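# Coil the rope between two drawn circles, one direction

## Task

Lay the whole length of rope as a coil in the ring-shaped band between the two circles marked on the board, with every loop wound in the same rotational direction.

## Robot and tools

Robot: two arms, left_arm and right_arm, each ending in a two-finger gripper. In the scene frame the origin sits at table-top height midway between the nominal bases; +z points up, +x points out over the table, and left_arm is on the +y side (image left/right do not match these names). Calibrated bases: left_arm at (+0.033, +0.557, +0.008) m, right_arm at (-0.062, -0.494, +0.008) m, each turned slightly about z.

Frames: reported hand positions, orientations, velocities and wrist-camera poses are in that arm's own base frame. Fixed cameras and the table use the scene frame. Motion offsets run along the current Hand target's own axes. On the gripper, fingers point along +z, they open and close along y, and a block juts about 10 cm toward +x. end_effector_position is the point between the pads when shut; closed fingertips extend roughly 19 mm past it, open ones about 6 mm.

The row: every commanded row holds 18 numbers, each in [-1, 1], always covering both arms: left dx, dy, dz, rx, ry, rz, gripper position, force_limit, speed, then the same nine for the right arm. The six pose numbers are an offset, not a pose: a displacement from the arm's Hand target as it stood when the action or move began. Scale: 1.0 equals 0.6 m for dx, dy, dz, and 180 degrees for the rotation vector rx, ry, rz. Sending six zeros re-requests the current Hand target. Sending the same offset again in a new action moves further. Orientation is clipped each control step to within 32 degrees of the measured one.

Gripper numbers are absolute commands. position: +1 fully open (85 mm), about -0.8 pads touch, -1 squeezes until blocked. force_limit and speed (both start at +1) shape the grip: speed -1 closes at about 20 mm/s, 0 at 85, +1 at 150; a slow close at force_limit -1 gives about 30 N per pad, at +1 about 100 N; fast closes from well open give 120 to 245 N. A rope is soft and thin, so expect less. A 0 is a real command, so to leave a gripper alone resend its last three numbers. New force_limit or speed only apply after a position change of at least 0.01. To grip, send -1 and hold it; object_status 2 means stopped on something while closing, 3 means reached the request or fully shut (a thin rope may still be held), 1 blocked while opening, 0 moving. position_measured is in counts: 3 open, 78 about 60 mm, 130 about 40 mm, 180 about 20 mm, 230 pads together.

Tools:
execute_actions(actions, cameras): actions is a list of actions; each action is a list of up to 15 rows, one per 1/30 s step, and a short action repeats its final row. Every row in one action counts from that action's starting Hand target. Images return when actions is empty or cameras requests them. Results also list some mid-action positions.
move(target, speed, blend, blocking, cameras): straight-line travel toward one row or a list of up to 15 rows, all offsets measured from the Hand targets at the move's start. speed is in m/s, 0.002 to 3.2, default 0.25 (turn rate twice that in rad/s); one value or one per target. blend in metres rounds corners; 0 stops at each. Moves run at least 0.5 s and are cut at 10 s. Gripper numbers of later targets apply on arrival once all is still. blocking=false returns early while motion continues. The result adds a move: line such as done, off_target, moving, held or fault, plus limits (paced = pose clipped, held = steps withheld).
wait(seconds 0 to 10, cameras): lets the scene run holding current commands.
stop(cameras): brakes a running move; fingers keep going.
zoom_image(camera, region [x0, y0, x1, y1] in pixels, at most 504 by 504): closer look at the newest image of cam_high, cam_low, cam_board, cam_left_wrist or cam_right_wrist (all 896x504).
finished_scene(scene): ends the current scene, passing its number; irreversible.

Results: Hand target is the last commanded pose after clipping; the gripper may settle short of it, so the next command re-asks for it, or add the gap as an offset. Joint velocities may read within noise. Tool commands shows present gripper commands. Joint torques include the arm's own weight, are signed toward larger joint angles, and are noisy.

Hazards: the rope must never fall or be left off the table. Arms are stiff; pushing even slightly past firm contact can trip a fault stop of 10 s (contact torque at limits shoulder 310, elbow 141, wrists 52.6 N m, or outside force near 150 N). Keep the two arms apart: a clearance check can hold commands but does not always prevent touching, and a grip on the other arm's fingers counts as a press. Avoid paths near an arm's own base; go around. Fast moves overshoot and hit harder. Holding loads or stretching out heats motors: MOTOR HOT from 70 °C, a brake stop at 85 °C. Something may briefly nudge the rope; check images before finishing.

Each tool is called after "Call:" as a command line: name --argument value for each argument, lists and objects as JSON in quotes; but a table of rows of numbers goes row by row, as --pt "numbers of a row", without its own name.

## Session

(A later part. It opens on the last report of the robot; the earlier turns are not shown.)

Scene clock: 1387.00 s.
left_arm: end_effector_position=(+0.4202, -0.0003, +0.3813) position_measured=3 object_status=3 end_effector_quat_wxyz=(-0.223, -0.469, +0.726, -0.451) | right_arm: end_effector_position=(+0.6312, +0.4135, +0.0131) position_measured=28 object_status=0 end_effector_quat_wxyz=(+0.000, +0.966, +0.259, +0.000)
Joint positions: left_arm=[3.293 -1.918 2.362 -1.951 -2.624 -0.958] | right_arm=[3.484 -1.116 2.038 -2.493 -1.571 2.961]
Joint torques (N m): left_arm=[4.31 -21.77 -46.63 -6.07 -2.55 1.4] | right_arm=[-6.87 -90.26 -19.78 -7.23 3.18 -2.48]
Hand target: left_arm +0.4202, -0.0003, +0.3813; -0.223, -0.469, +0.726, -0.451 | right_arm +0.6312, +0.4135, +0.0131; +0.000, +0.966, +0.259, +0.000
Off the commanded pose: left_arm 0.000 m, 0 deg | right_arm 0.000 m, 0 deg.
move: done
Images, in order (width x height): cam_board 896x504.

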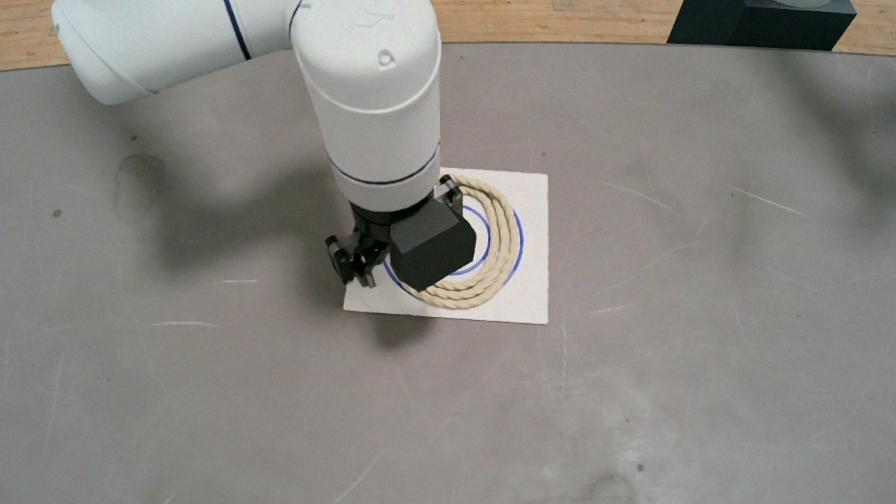

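Call:
move --pt "0 0 0 0 0 0 1 1 1 -0.0405 -0.008 0 0 0 0.1222 -0.2 -1 -0.4" --pt "0 0 0 0 0 0 1 1 1 -0.0405 -0.008 0 0 0 0.1222 0.8 -1 0.5" --pt "0 0 0 0 0 0 1 1 1 -0.0749 -0.0303 0 0 0 0.2444 -0.2 -1 -0.4" --pt "0 0 0 0 0 0 1 1 1 -0.0749 -0.0303 0 0 0 0.2444 0.8 -1 0.5" --pt "0 0 0 0 0 0 1 1 1 -0.0749 -0.0303 -0.0583 0 0 0.2444 0.8 -1 0.5" --pt "0 0 0 0 0 0 1 1 1 0.0454 -0.0636 -0.4198 0 0 0.2444 0.8 -1 0.5" --speed '[0.22,0.1,0.22,0.1,0.15,0.35]' --blend '[0,0,0,0,0.015,0]' --cameras '["cam_board", "cam_right_wrist"]'

Call:
zoom_image --camera "cam_right_wrist" --region '[350, 90, 590, 330]'

Call:
zoom_image --camera "cam_board" --region '[350, 155, 550, 325]'

Scene clock: 1410.80 s.
left_arm: end_effector_position=(+0.4202, -0.0003, +0.3813) position_measured=3 object_status=3 end_effector_quat_wxyz=(-0.223, -0.469, +0.726, -0.451) | right_arm: end_effector_position=(+0.6356, +0.4602, +0.2648) position_measured=28 object_status=3 end_effector_quat_wxyz=(+0.000, +0.993, -0.122, +0.000)
Joint positions: left_arm=[3.293 -1.918 2.362 -1.951 -2.624 -0.958] | right_arm=[3.54 -1.352 1.807 -2.026 -1.571 3.785]
Joint torques (N m): left_arm=[5.07 -21.56 -47.14 -6.16 -2.65 1.36] | right_arm=[9.41 -129.55 -51.57 -1.96 -2.35 4.09]
Hand target: left_arm +0.4202, -0.0003, +0.3813; -0.223, -0.469, +0.726, -0.451 | right_arm +0.6356, +0.4602, +0.2649; +0.000, +0.993, -0.122, +0.000
Off the commanded pose: left_arm 0.000 m, 0 deg | right_arm 0.000 m, 0 deg.
move: done
camera_calibration:
cam_right_wrist: T_world_to_cam=[[-0.247182, -0.968844, -0.0156011, 0.62036], [-0.917886, 0.228961, 0.324133, 0.411781], [-0.310462, 0.0944397, -0.945883, 0.529788], [0, 0, 0, 1]] pos_world=[0.695788, 0.456717, 0.377324]
Images, in order (width x height): cam_board 896x504, cam_right_wrist 896x504.

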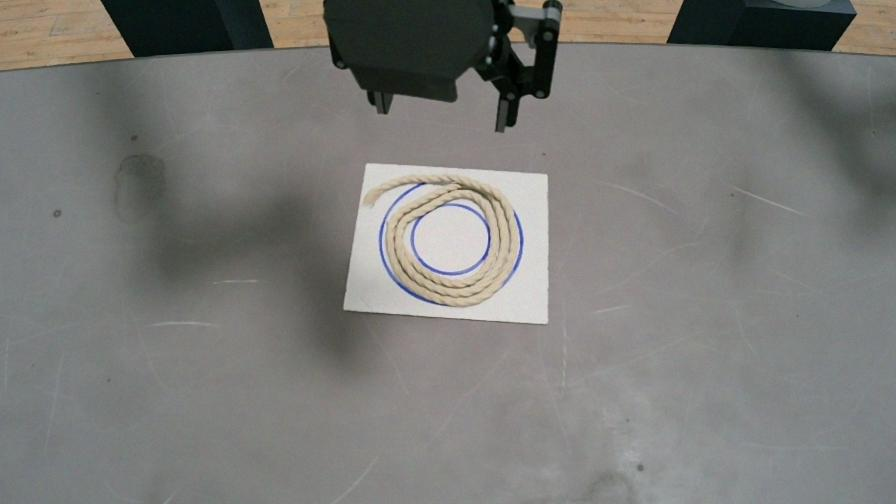

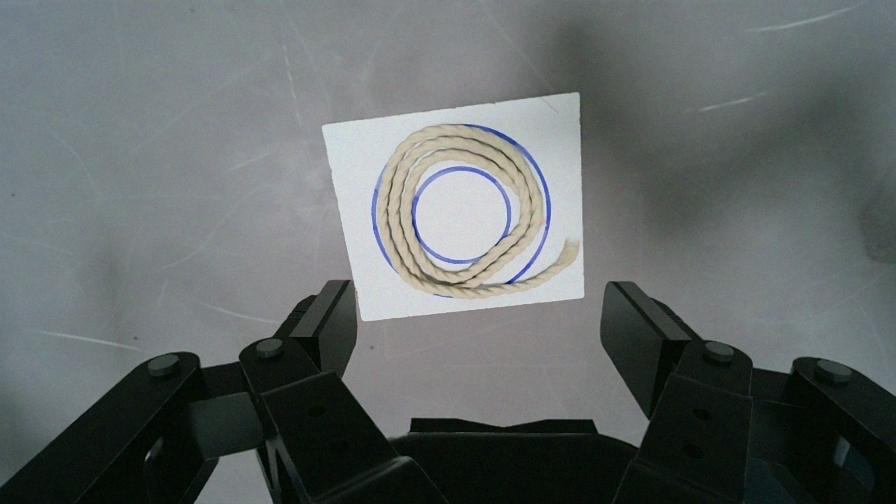

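Scaled by 2.100.

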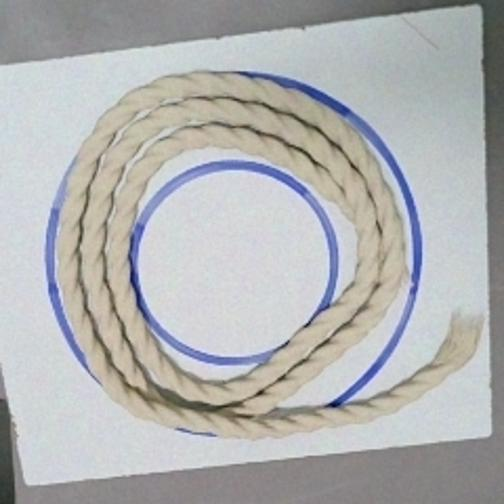

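Scaled by 2.520.

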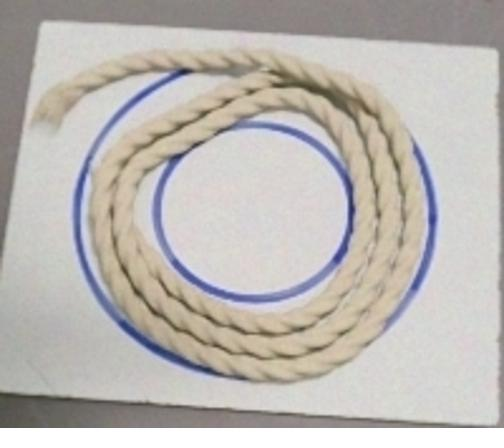

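Call:
move --pt "0 0 0 0 0 0 1 1 1 -0.1622 0.0617 0.3782 0 0 0.3222 1 -1 0.5" --pt "0 0 0 0 0 0 1 1 1 -0.1622 0.0617 0.4382 0 0 0.3222 1 -1 0.5" --pt "0 0 0 0 0 0 1 1 1 -0.1168 0.0334 0.4382 0 0 0.3222 1 -1 0.5" --pt "0 0 0 0 0 0 1 1 1 -0.1225 0.0371 0.4382 0 0 0.3222 1 -1 0.5" --pt "0 0 0 0 0 0 1 1 1 -0.1225 0.0371 0.3782 0 0 0.3222 1 -1 0.5" --pt "0 0 0 0 0 0 1 1 1 -0.1457 0.0983 0.3782 0 0 0.2222 1 -1 0.5" --pt "0 0 0 0 0 0 1 1 1 -0.1457 0.0983 0.4382 0 0 0.2222 1 -1 0.5" --pt "0 0 0 0 0 0 1 1 1 -0.1033 0.0478 0.4382 0 0 0.2222 1 -1 0.5" --pt "0 0 0 0 0 0 1 1 1 -0.1077 0.0529 0.4382 0 0 0.2222 1 -1 0.5" --pt "0 0 0 0 0 0 1 1 1 -0.1077 0.0529 0.3782 0 0 0.2222 1 -1 0.5" --speed '[0.4,0.1,0.05,0.05,0.2,0.25,0.1,0.05,0.05,0.2]' --blend '[0.005,0,0,0,0.015,0.01,0,0,0,0]' --cameras '["cam_board"]'

Call:
zoom_image --camera "cam_board" --region '[350, 155, 550, 325]'

Scene clock: 1464.87 s.
left_arm: end_effector_position=(+0.4202, -0.0003, +0.3813) position_measured=3 object_status=3 end_effector_quat_wxyz=(-0.223, -0.469, +0.726, -0.451) | right_arm: end_effector_position=(+0.5653, +0.4450, +0.0379) position_measured=3 object_status=3 end_effector_quat_wxyz=(+0.000, +0.891, -0.454, +0.000)
Joint positions: left_arm=[3.293 -1.918 2.362 -1.951 -2.624 -0.958] | right_arm=[3.559 -1.193 2.099 -2.476 -1.571 4.502]
Joint torques (N m): left_arm=[3.96 -21.84 -46.97 -6.3 -2.49 1.28] | right_arm=[-5.2 -129.15 -40.66 -1.92 -0.93 -2.33]
Hand target: left_arm +0.4202, -0.0003, +0.3813; -0.223, -0.469, +0.726, -0.451 | right_arm +0.5653, +0.4450, +0.0380; +0.000, +0.891, -0.454, +0.000
Off the commanded pose: left_arm 0.000 m, 0 deg | right_arm 0.000 m, 0 deg.
move: done
Images, in order (width x height): cam_board 896x504.

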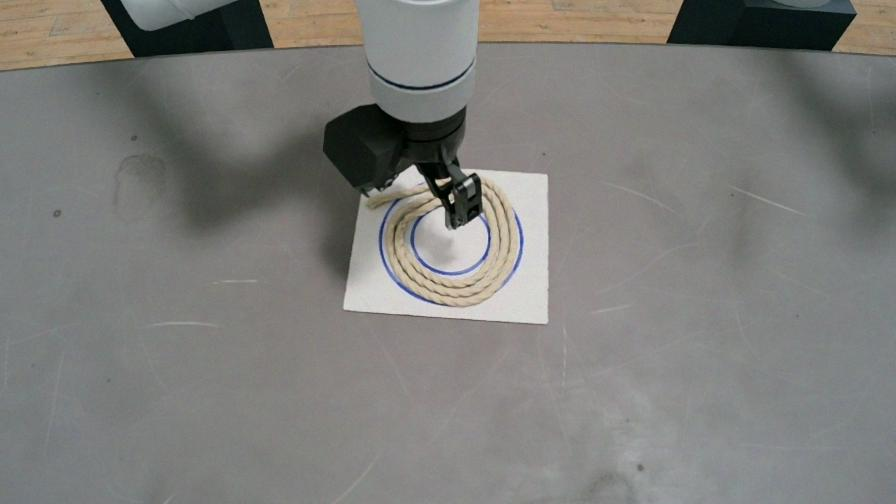

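Scaled by 2.520.

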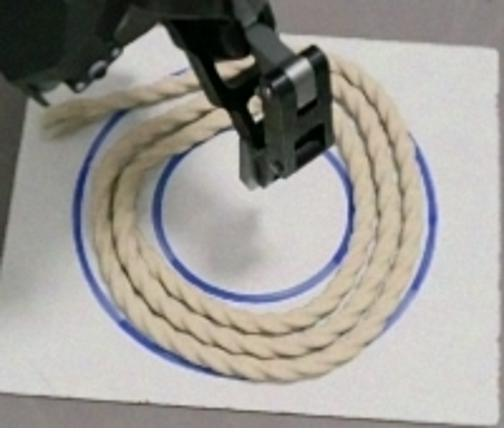

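Call:
move --pt "0 0 0 0 0 0 1 1 1 0.0353 0.0542 0 0 0 -0.0889 1 -1 0.5" --pt "0 0 0 0 0 0 1 1 1 0.0353 0.0542 0.06 0 0 -0.0889 1 -1 0.5" --pt "0 0 0 0 0 0 1 1 1 0.017 -0.0098 0.06 0 0 -0.0889 1 -1 0.5" --pt "0 0 0 0 0 0 1 1 1 0.0188 -0.0035 0.06 0 0 -0.0889 1 -1 0.5" --pt "0 0 0 0 0 0 1 1 1 0.0188 -0.0035 0 0 0 -0.0889 1 -1 0.5" --pt "0 0 0 0 0 0 1 1 1 0.068 0.0397 0 0 0 -0.1778 1 -1 0.5" --pt "0 0 0 0 0 0 1 1 1 0.068 0.0397 0.06 0 0 -0.1778 1 -1 0.5" --pt "0 0 0 0 0 0 1 1 1 0.032 -0.0175 0.06 0 0 -0.1778 1 -1 0.5" --pt "0 0 0 0 0 0 1 1 1 0.0358 -0.0117 0.06 0 0 -0.1778 1 -1 0.5" --pt "0 0 0 0 0 0 1 1 1 0.0358 -0.0117 0 0 0 -0.1778 1 -1 0.5" --speed '[0.25,0.1,0.05,0.05,0.2,0.25,0.1,0.05,0.05,0.2]' --blend '[0.005,0,0,0,0.015,0.01,0,0,0,0]' --cameras '["cam_board"]'

Call:
zoom_image --camera "cam_board" --region '[350, 155, 550, 325]'

Scene clock: 1492.80 s.
left_arm: end_effector_position=(+0.4202, -0.0003, +0.3813) position_measured=3 object_status=3 end_effector_quat_wxyz=(-0.223, -0.469, +0.726, -0.451) | right_arm: end_effector_position=(+0.5836, +0.4317, +0.0379) position_measured=3 object_status=3 end_effector_quat_wxyz=(+0.000, +0.982, -0.191, +0.000)
Joint positions: left_arm=[3.293 -1.918 2.362 -1.951 -2.624 -0.958] | right_arm=[3.532 -1.186 2.086 -2.471 -1.571 3.916]
Joint torques (N m): left_arm=[5.28 -22.82 -46.78 -6.42 -2.58 1.08] | right_arm=[-6.08 -131.43 -40.77 -1.95 -1.83 -2.67]
Hand target: left_arm +0.4202, -0.0003, +0.3813; -0.223, -0.469, +0.726, -0.451 | right_arm +0.5836, +0.4317, +0.0380; +0.000, +0.982, -0.191, +0.000
Off the commanded pose: left_arm 0.000 m, 0 deg | right_arm 0.000 m, 0 deg.
move: done
Images, in order (width x height): cam_board 896x504.

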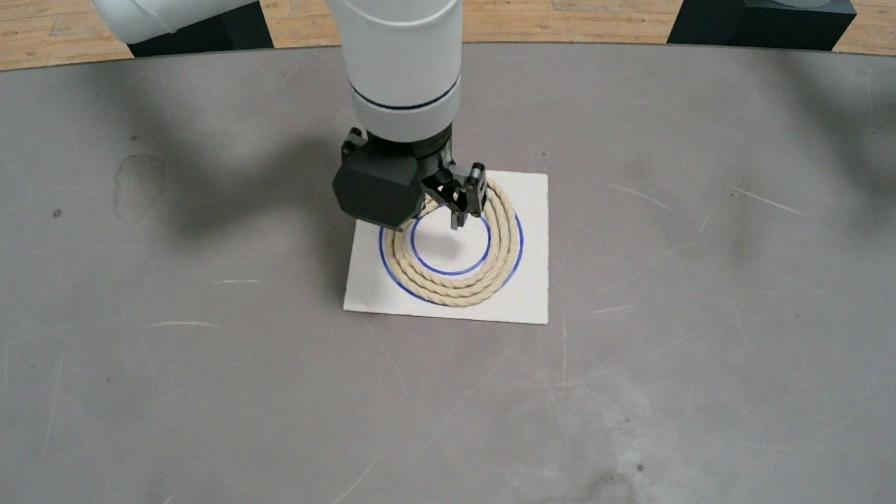

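Scaled by 2.520.

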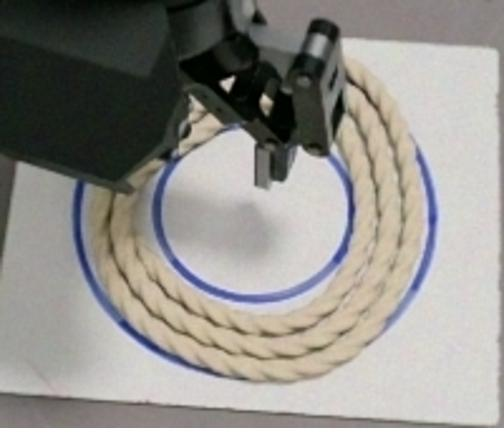

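Call:
move --target '[0,0,0,0,0,0,1,1,1,0.0632,-0.0678,-0.378,0,0,0,1,-1,0.5]' --speed 0.35 --cameras '["cam_board", "cam_right_wrist"]'

Call:
zoom_image --camera "cam_right_wrist" --region '[350, 90, 590, 330]'

Call:
zoom_image --camera "cam_board" --region '[350, 155, 550, 325]'

Scene clock: 1503.23 s.
left_arm: end_effector_position=(+0.4202, -0.0003, +0.3813) position_measured=3 object_status=3 end_effector_quat_wxyz=(-0.223, -0.469, +0.726, -0.451) | right_arm: end_effector_position=(+0.6339, +0.4553, +0.2647) position_measured=3 object_status=3 end_effector_quat_wxyz=(+0.000, +0.982, -0.191, +0.000)
Joint positions: left_arm=[3.293 -1.918 2.362 -1.951 -2.624 -0.958] | right_arm=[3.535 -1.359 1.815 -2.028 -1.571 3.919]
Joint torques (N m): left_arm=[4.2 -22.05 -46.45 -6.48 -2.58 1.16] | right_arm=[9.18 -127.79 -53.25 -1.69 -1.59 4.24]
Hand target: left_arm +0.4202, -0.0003, +0.3813; -0.223, -0.469, +0.726, -0.451 | right_arm +0.6339, +0.4553, +0.2648; +0.000, +0.982, -0.191, +0.000
Off the commanded pose: left_arm 0.000 m, 0 deg | right_arm 0.000 m, 0 deg.
move: done
camera_calibration:
cam_right_wrist: T_world_to_cam=[[-0.379424, -0.925091, -0.015604, 0.679097], [-0.877163, 0.354299, 0.324126, 0.328557], [-0.294317, 0.136668, -0.945885, 0.500188], [0, 0, 0, 1]] pos_world=[0.693078, 0.443459, 0.377224]
Images, in order (width x height): cam_board 896x504, cam_right_wrist 896x504.

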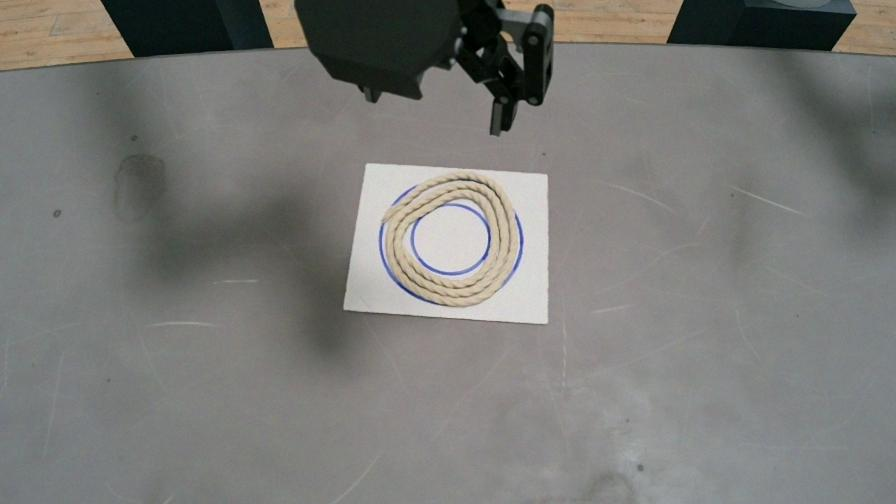

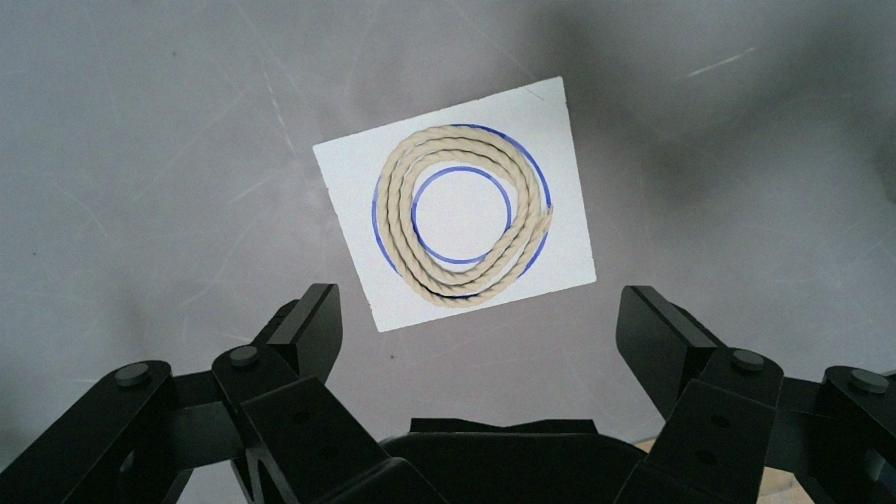

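Scaled by 2.100.

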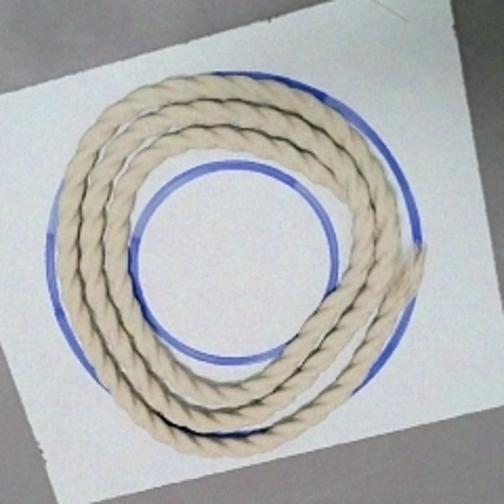

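Scaled by 2.520.

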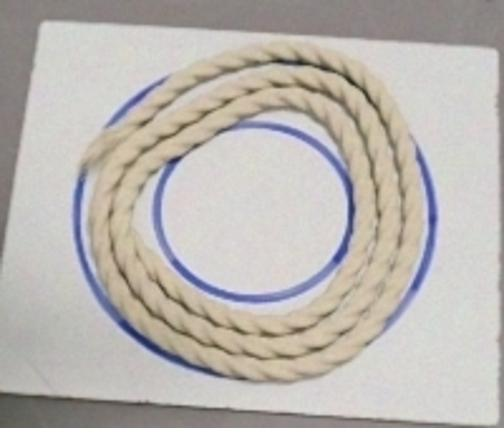

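Call:
move --pt "0 0 0 0 0 0 1 1 1 -0.1683 0.0322 0.378 0 0 -0.5944 1 -1 0.5" --pt "0 0 0 0 0 0 1 1 1 -0.1683 0.0322 0.438 0 0 -0.5944 1 -1 0.5" --pt "0 0 0 0 0 0 1 1 1 -0.1228 0.0185 0.438 0 0 -0.5944 1 -1 0.5" --pt "0 0 0 0 0 0 1 1 1 -0.1283 0.02 0.438 0 0 -0.5944 1 -1 0.5" --pt "0 0 0 0 0 0 1 1 1 -0.1283 0.02 0.378 0 0 -0.5944 1 -1 0.5" --pt "0 0 0 0 0 0 1 1 1 -0.1728 -0.0057 0.378 0 0 -0.4833 1 -1 0.5" --pt "0 0 0 0 0 0 1 1 1 -0.1728 -0.0057 0.438 0 0 -0.4833 1 -1 0.5" --pt "0 0 0 0 0 0 1 1 1 -0.1245 -0.003 0.438 0 0 -0.4833 1 -1 0.5" --pt "0 0 0 0 0 0 1 1 1 -0.1313 -0.0033 0.438 0 0 -0.4833 1 -1 0.5" --pt "0 0 0 0 0 0 1 1 1 -0.1313 -0.0033 0.378 0 0 -0.4833 1 -1 0.5" --speed '[0.45,0.1,0.05,0.05,0.2,0.25,0.1,0.05,0.05,0.2]' --blend '[0.005,0,0,0,0.015,0.01,0,0,0,0]' --cameras '["cam_board"]'

Scene clock: 1541.80 s.
left_arm: end_effector_position=(+0.4202, -0.0003, +0.3813) position_measured=3 object_status=3 end_effector_quat_wxyz=(-0.223, -0.469, +0.726, -0.451) | right_arm: end_effector_position=(+0.5617, +0.4866, +0.0379) position_measured=3 object_status=3 end_effector_quat_wxyz=(+0.000, +0.843, +0.537, +0.000)
Joint positions: left_arm=[3.293 -1.918 2.362 -1.951 -2.624 -0.958] | right_arm=[3.615 -1.165 2.052 -2.458 -1.571 2.48]
Joint torques (N m): left_arm=[3.64 -23.03 -46.7 -6.55 -2.54 1.17] | right_arm=[0 -137.11 -40.05 -1.99 2.93 1.81]
Hand target: left_arm +0.4202, -0.0003, +0.3813; -0.223, -0.469, +0.726, -0.451 | right_arm +0.5617, +0.4866, +0.0380; +0.000, +0.843, +0.537, +0.000
Off the commanded pose: left_arm 0.000 m, 0 deg | right_arm 0.000 m, 0 deg.
move: done
Images, in order (width x height): cam_board 896x504.

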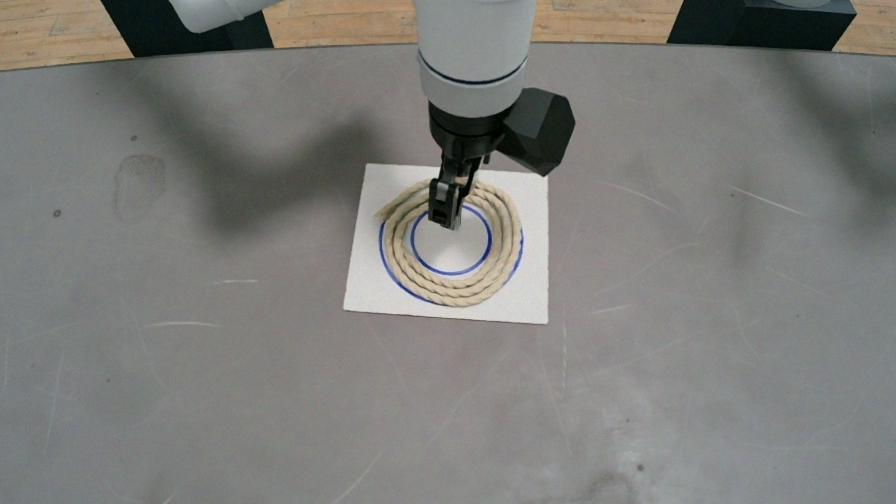

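Call:
move --pt "0 0 0 0 0 0 1 1 1 0.0415 -0.0338 0 0 0 0.1222 1 -1 0.5" --pt "0 0 0 0 0 0 1 1 1 0.0415 -0.0338 0.06 0 0 0.1222 1 -1 0.5" --pt "0 0 0 0 0 0 1 1 1 0.0235 0.0102 0.06 0 0 0.1222 1 -1 0.5" --pt "0 0 0 0 0 0 1 1 1 0.0257 0.0047 0.06 0 0 0.1222 1 -1 0.5" --pt "0 0 0 0 0 0 1 1 1 0.0257 0.0047 0 0 0 0.1222 1 -1 0.5" --pt "0 0 0 0 0 0 1 1 1 0.0778 -0.0097 0 0 0 0.25 1 -1 0.5" --pt "0 0 0 0 0 0 1 1 1 0.0778 -0.0097 0.06 0 0 0.25 1 -1 0.5" --pt "0 0 0 0 0 0 1 1 1 0.0443 0.024 0.06 0 0 0.25 1 -1 0.5" --pt "0 0 0 0 0 0 1 1 1 0.0485 0.0198 0.06 0 0 0.25 1 -1 0.5" --pt "0 0 0 0 0 0 1 1 1 0.0485 0.0198 0 0 0 0.25 1 -1 0.5" --speed '[0.25,0.1,0.05,0.05,0.2,0.25,0.1,0.05,0.05,0.2]' --blend '[0.005,0,0,0,0.015,0.01,0,0,0,0]' --cameras '["cam_board"]'

Call:
zoom_image --camera "cam_board" --region '[350, 155, 550, 325]'

Scene clock: 1565.23 s.
left_arm: end_effector_position=(+0.4202, -0.0003, +0.3813) position_measured=3 object_status=3 end_effector_quat_wxyz=(-0.223, -0.469, +0.726, -0.451) | right_arm: end_effector_position=(+0.5847, +0.5080, +0.0378) position_measured=3 object_status=3 end_effector_quat_wxyz=(+0.000, +0.985, +0.174, +0.000)
Joint positions: left_arm=[3.293 -1.918 2.362 -1.951 -2.624 -0.958] | right_arm=[3.626 -1.127 1.988 -2.432 -1.571 3.277]
Joint torques (N m): left_arm=[4.37 -22.01 -46.65 -6.79 -2.57 1] | right_arm=[0.66 -142.9 -41.78 -1.94 2.99 2.14]
Hand target: left_arm +0.4202, -0.0003, +0.3813; -0.223, -0.469, +0.726, -0.451 | right_arm +0.5848, +0.5079, +0.0380; +0.000, +0.985, +0.174, +0.000
Off the commanded pose: left_arm 0.000 m, 0 deg | right_arm 0.000 m, 0 deg.
move: done
Images, in order (width x height): cam_board 896x504.

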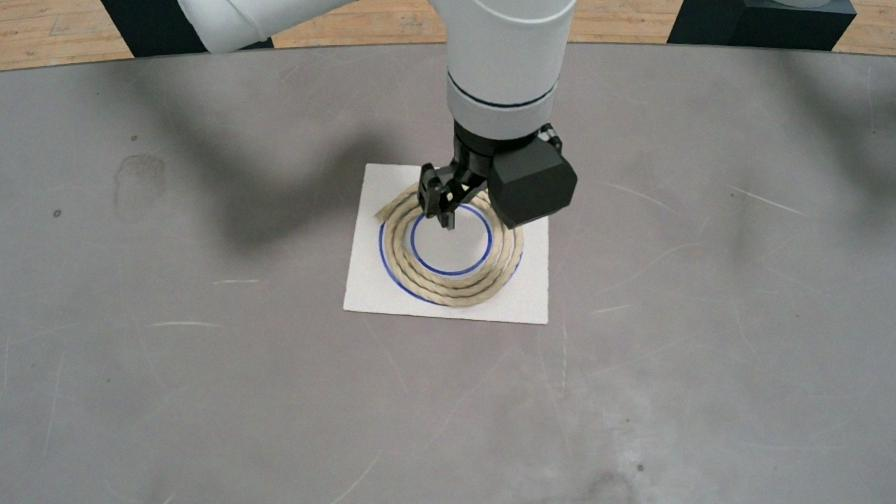

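Scaled by 2.520.

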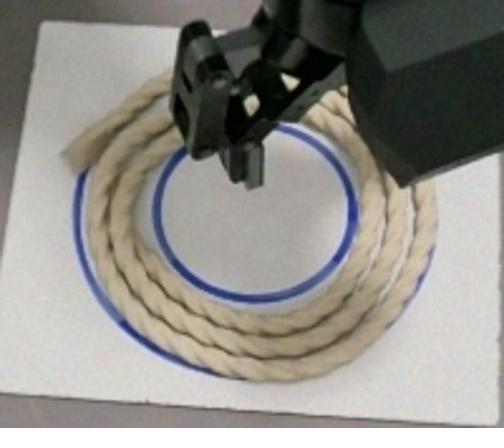

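Call:
move --pt "0 0 0 0 0 0 1 1 1 0.0187 -0.0375 0 0 0 0.0556 0.7 -1 0.5" --pt "0 0 0 0 0 0 1 1 1 0.0187 -0.0375 0.0417 0 0 0.0556 -0.2 -1 -0.4" --pt "0 0 0 0 0 0 1 1 1 0.0187 -0.0375 0.0417 0 0 0.0556 0.55 -1 0.5" --pt "0 0 0 0 0 0 1 1 1 0.0568 -0.0228 0.0417 0 0 0.1778 -0.2 -1 -0.4" --pt "0 0 0 0 0 0 1 1 1 0.0568 -0.0228 0.0417 0 0 0.1778 0.55 -1 0.5" --pt "0 0 0 0 0 0 1 1 1 0.087 0.005 0.0417 0 0 0.3 -0.2 -1 -0.4" --speed '[0.15,0.1,0.1,0.22,0.1,0.22]' --cameras '["cam_board"]'

Scene clock: 1592.23 s.
left_arm: end_effector_position=(+0.4202, -0.0003, +0.3813) position_measured=3 object_status=3 end_effector_quat_wxyz=(-0.223, -0.469, +0.726, -0.451) | right_arm: end_effector_position=(+0.6349, +0.5230, +0.0130) position_measured=154 object_status=0 end_effector_quat_wxyz=(+0.000, +0.956, -0.292, +0.000)
Joint positions: left_arm=[3.293 -1.918 2.362 -1.951 -2.624 -0.958] | right_arm=[3.613 -1.039 1.897 -2.43 -1.571 4.207]
Joint torques (N m): left_arm=[4.33 -22.97 -47.21 -7.11 -2.53 1.08] | right_arm=[-5.08 -103.88 -41.5 -2.13 -2.33 4.09]
Hand target: left_arm +0.4202, -0.0003, +0.3813; -0.223, -0.469, +0.726, -0.451 | right_arm +0.6349, +0.5230, +0.0130; +0.000, +0.956, -0.292, +0.000
Off the commanded pose: left_arm 0.000 m, 0 deg | right_arm 0.000 m, 0 deg.
move: done
Images, in order (width x height): cam_board 896x504.

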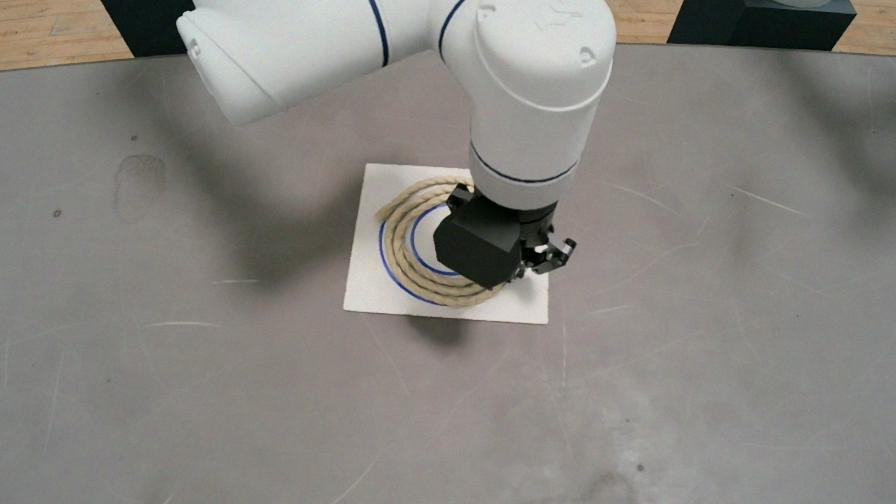

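Call:
move --pt "0 0 0 0 0 0 1 1 1 0 0 0 0 0 0 0.55 -1 0.5" --pt "0 0 0 0 0 0 1 1 1 0 0 -0.0583 0 0 0 0.55 -1 0.5" --pt "0 0 0 0 0 0 1 1 1 0.0633 0.1077 -0.4198 0 0 0 0.55 -1 0.5" --speed '[0.1,0.15,0.35]' --blend '[0,0.015,0]' --cameras '["cam_board", "cam_right_wrist"]'

Call:
zoom_image --camera "cam_right_wrist" --region '[350, 90, 590, 330]'

Call:
zoom_image --camera "cam_board" --region '[350, 155, 550, 325]'

Scene clock: 1605.30 s.
left_arm: end_effector_position=(+0.4202, -0.0003, +0.3813) position_measured=3 object_status=3 end_effector_quat_wxyz=(-0.223, -0.469, +0.726, -0.451) | right_arm: end_effector_position=(+0.6301, +0.4483, +0.2647) position_measured=59 object_status=3 end_effector_quat_wxyz=(+0.000, +0.956, -0.292, +0.000)
Joint positions: left_arm=[3.293 -1.918 2.362 -1.951 -2.624 -0.958] | right_arm=[3.529 -1.37 1.829 -2.031 -1.571 4.122]
Joint torques (N m): left_arm=[4.1 -22.33 -46.6 -7.07 -2.51 1.07] | right_arm=[-7.15 -127.65 -51.2 -2.31 2.97 -2.53]
Hand target: left_arm +0.4202, -0.0003, +0.3813; -0.223, -0.469, +0.726, -0.451 | right_arm +0.6301, +0.4482, +0.2649; +0.000, +0.956, -0.292, +0.000
Off the commanded pose: left_arm 0.000 m, 0 deg | right_arm 0.000 m, 0 deg.
move: done
camera_calibration:
cam_right_wrist: T_world_to_cam=[[-0.563594, -0.825903, -0.0156853, 0.742742], [-0.784267, 0.529026, 0.324125, 0.190839], [-0.259398, 0.194976, -0.945884, 0.451883], [0, 0, 0, 1]] pos_world=[0.685491, 0.424368, 0.377224]
Images, in order (width x height): cam_board 896x504, cam_right_wrist 896x504.

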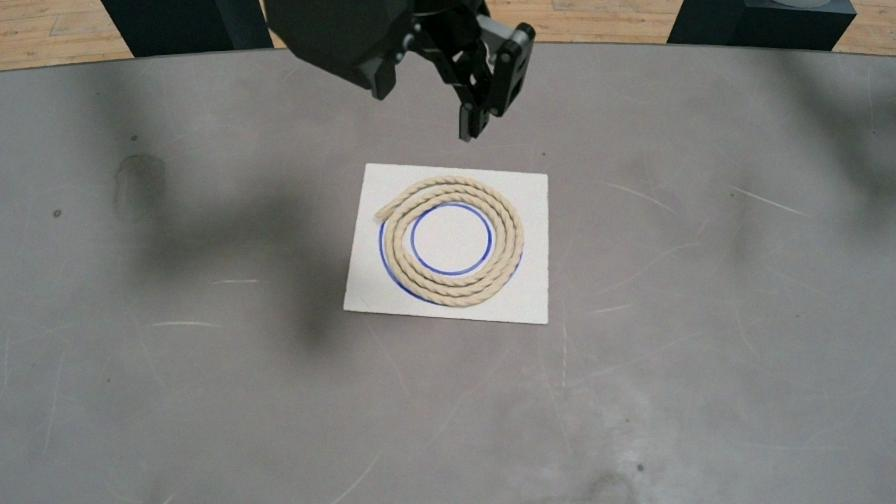

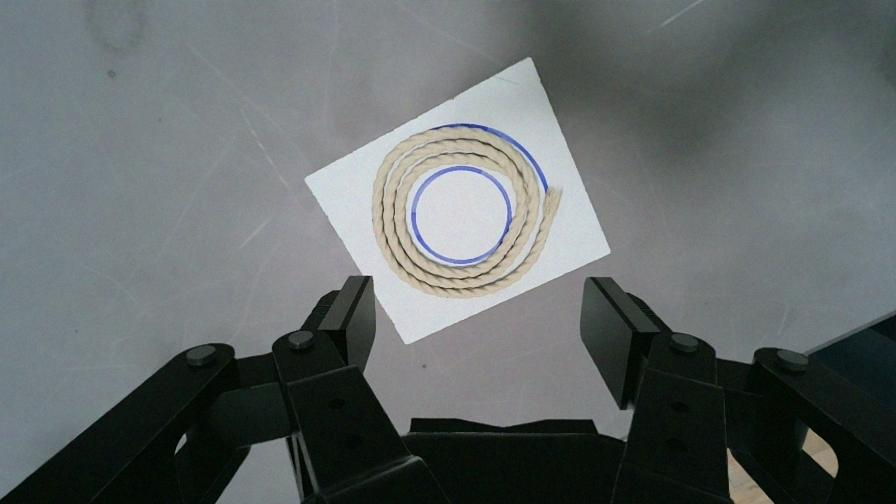

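Scaled by 2.100.

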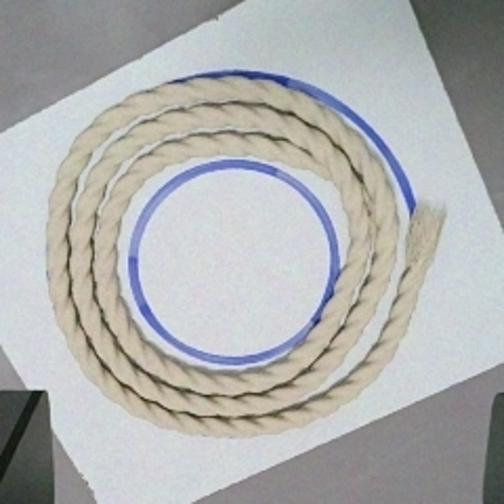

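Scaled by 2.520.

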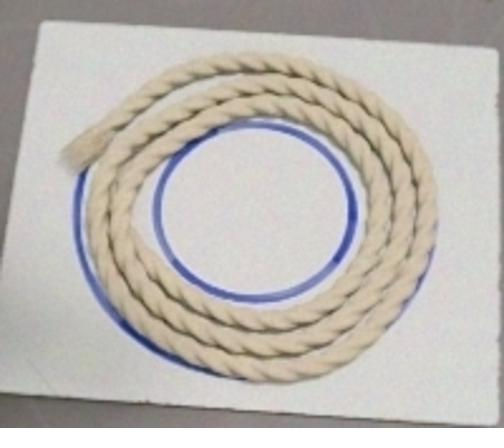

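Call:
move --pt "0 0 0 0 0 0 1 1 1 -0.0712 0.1163 0.378 0 0 0.0222 1 -1 0.5" --pt "0 0 0 0 0 0 1 1 1 -0.0712 0.1163 0.438 0 0 0.0222 1 -1 0.5" --pt "0 0 0 0 0 0 1 1 1 -0.0672 0.0615 0.438 0 0 0.0222 1 -1 0.5" --pt "0 0 0 0 0 0 1 1 1 -0.0677 0.068 0.438 0 0 0.0222 1 -1 0.5" --pt "0 0 0 0 0 0 1 1 1 -0.0677 0.068 0.378 0 0 0.0222 1 -1 0.5" --pt "0 0 0 0 0 0 1 1 1 -0.0348 0.1132 0.378 0 0 -0.0778 1 -1 0.5" --pt "0 0 0 0 0 0 1 1 1 -0.0348 0.1132 0.438 0 0 -0.0778 1 -1 0.5" --pt "0 0 0 0 0 0 1 1 1 -0.0483 0.059 0.438 0 0 -0.0778 1 -1 0.5" --pt "0 0 0 0 0 0 1 1 1 -0.0467 0.0655 0.438 0 0 -0.0778 1 -1 0.5" --pt "0 0 0 0 0 0 1 1 1 -0.0467 0.0655 0.378 0 0 -0.0778 1 -1 0.5" --pt "0 0 0 0 0 0 1 1 1 -0.0017 -0.0155 0 0 0 -0.0778 1 -1 0.5" --speed '[0.4,0.1,0.05,0.05,0.2,0.25,0.1,0.05,0.05,0.2,0.4]' --blend '[0.005,0,0,0,0.015,0.01,0,0,0,0.015,0]' --cameras '["cam_board", "cam_right_wrist"]'

Call:
zoom_image --camera "cam_right_wrist" --region '[350, 90, 590, 330]'

Call:
zoom_image --camera "cam_board" --region '[350, 155, 550, 325]'

Scene clock: 1639.67 s.
left_arm: end_effector_position=(+0.4202, -0.0003, +0.3813) position_measured=3 object_status=3 end_effector_quat_wxyz=(-0.223, -0.469, +0.726, -0.451) | right_arm: end_effector_position=(+0.6344, +0.4565, +0.2647) position_measured=3 object_status=3 end_effector_quat_wxyz=(+0.000, +0.985, -0.174, +0.000)
Joint positions: left_arm=[3.293 -1.918 2.362 -1.951 -2.624 -0.958] | right_arm=[3.536 -1.357 1.813 -2.027 -1.571 3.886]
Joint torques (N m): left_arm=[4.09 -21.56 -46.49 -7.23 -2.4 1.05] | right_arm=[9.81 -129.36 -51.98 -2.11 -2.13 3.76]
Hand target: left_arm +0.4202, -0.0003, +0.3813; -0.223, -0.469, +0.726, -0.451 | right_arm +0.6344, +0.4565, +0.2649; +0.000, +0.985, -0.174, +0.000
Off the commanded pose: left_arm 0.000 m, 0 deg | right_arm 0.000 m, 0 deg.
move: done
camera_calibration:
cam_right_wrist: T_world_to_cam=[[-0.346995, -0.937737, -0.0156141, 0.665611], [-0.888964, 0.32355, 0.324127, 0.350115], [-0.298894, 0.126351, -0.945885, 0.507792], [0, 0, 0, 1]] pos_world=[0.693979, 0.446729, 0.377224]
Images, in order (width x height): cam_board 896x504, cam_right_wrist 896x504.

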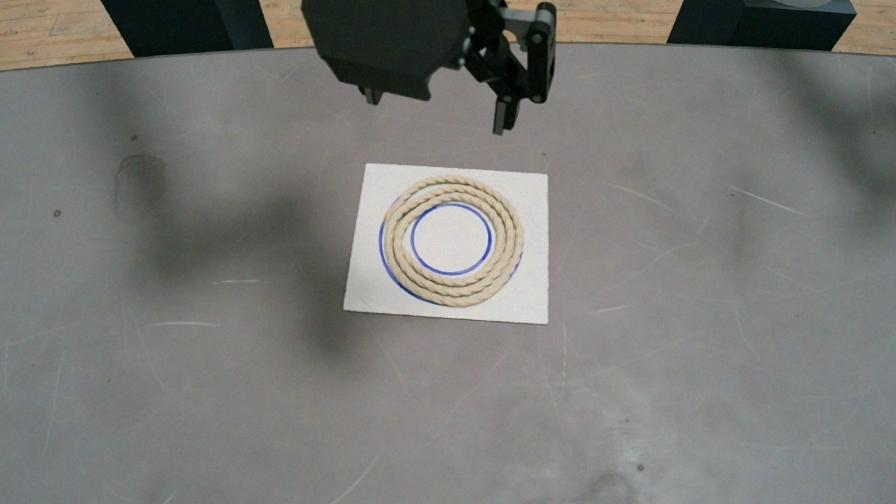

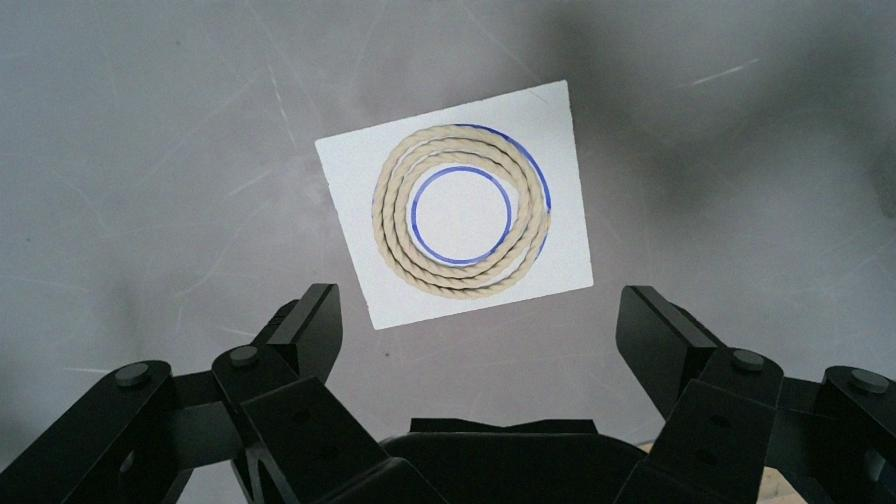

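Scaled by 2.100.

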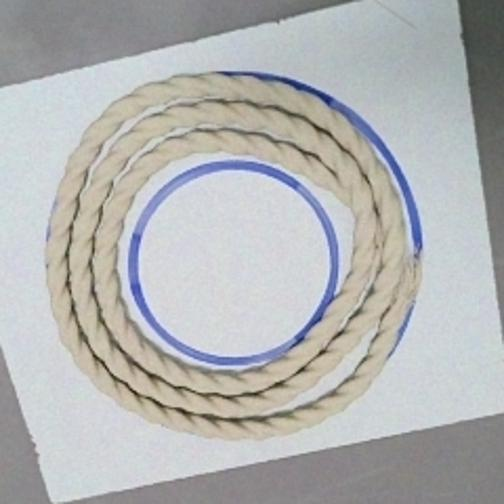

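Scaled by 2.520.

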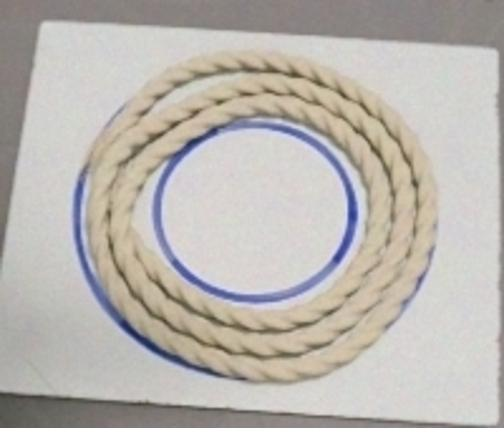

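Call:
finished_scene --scene 2

The scene is finished: the task was done.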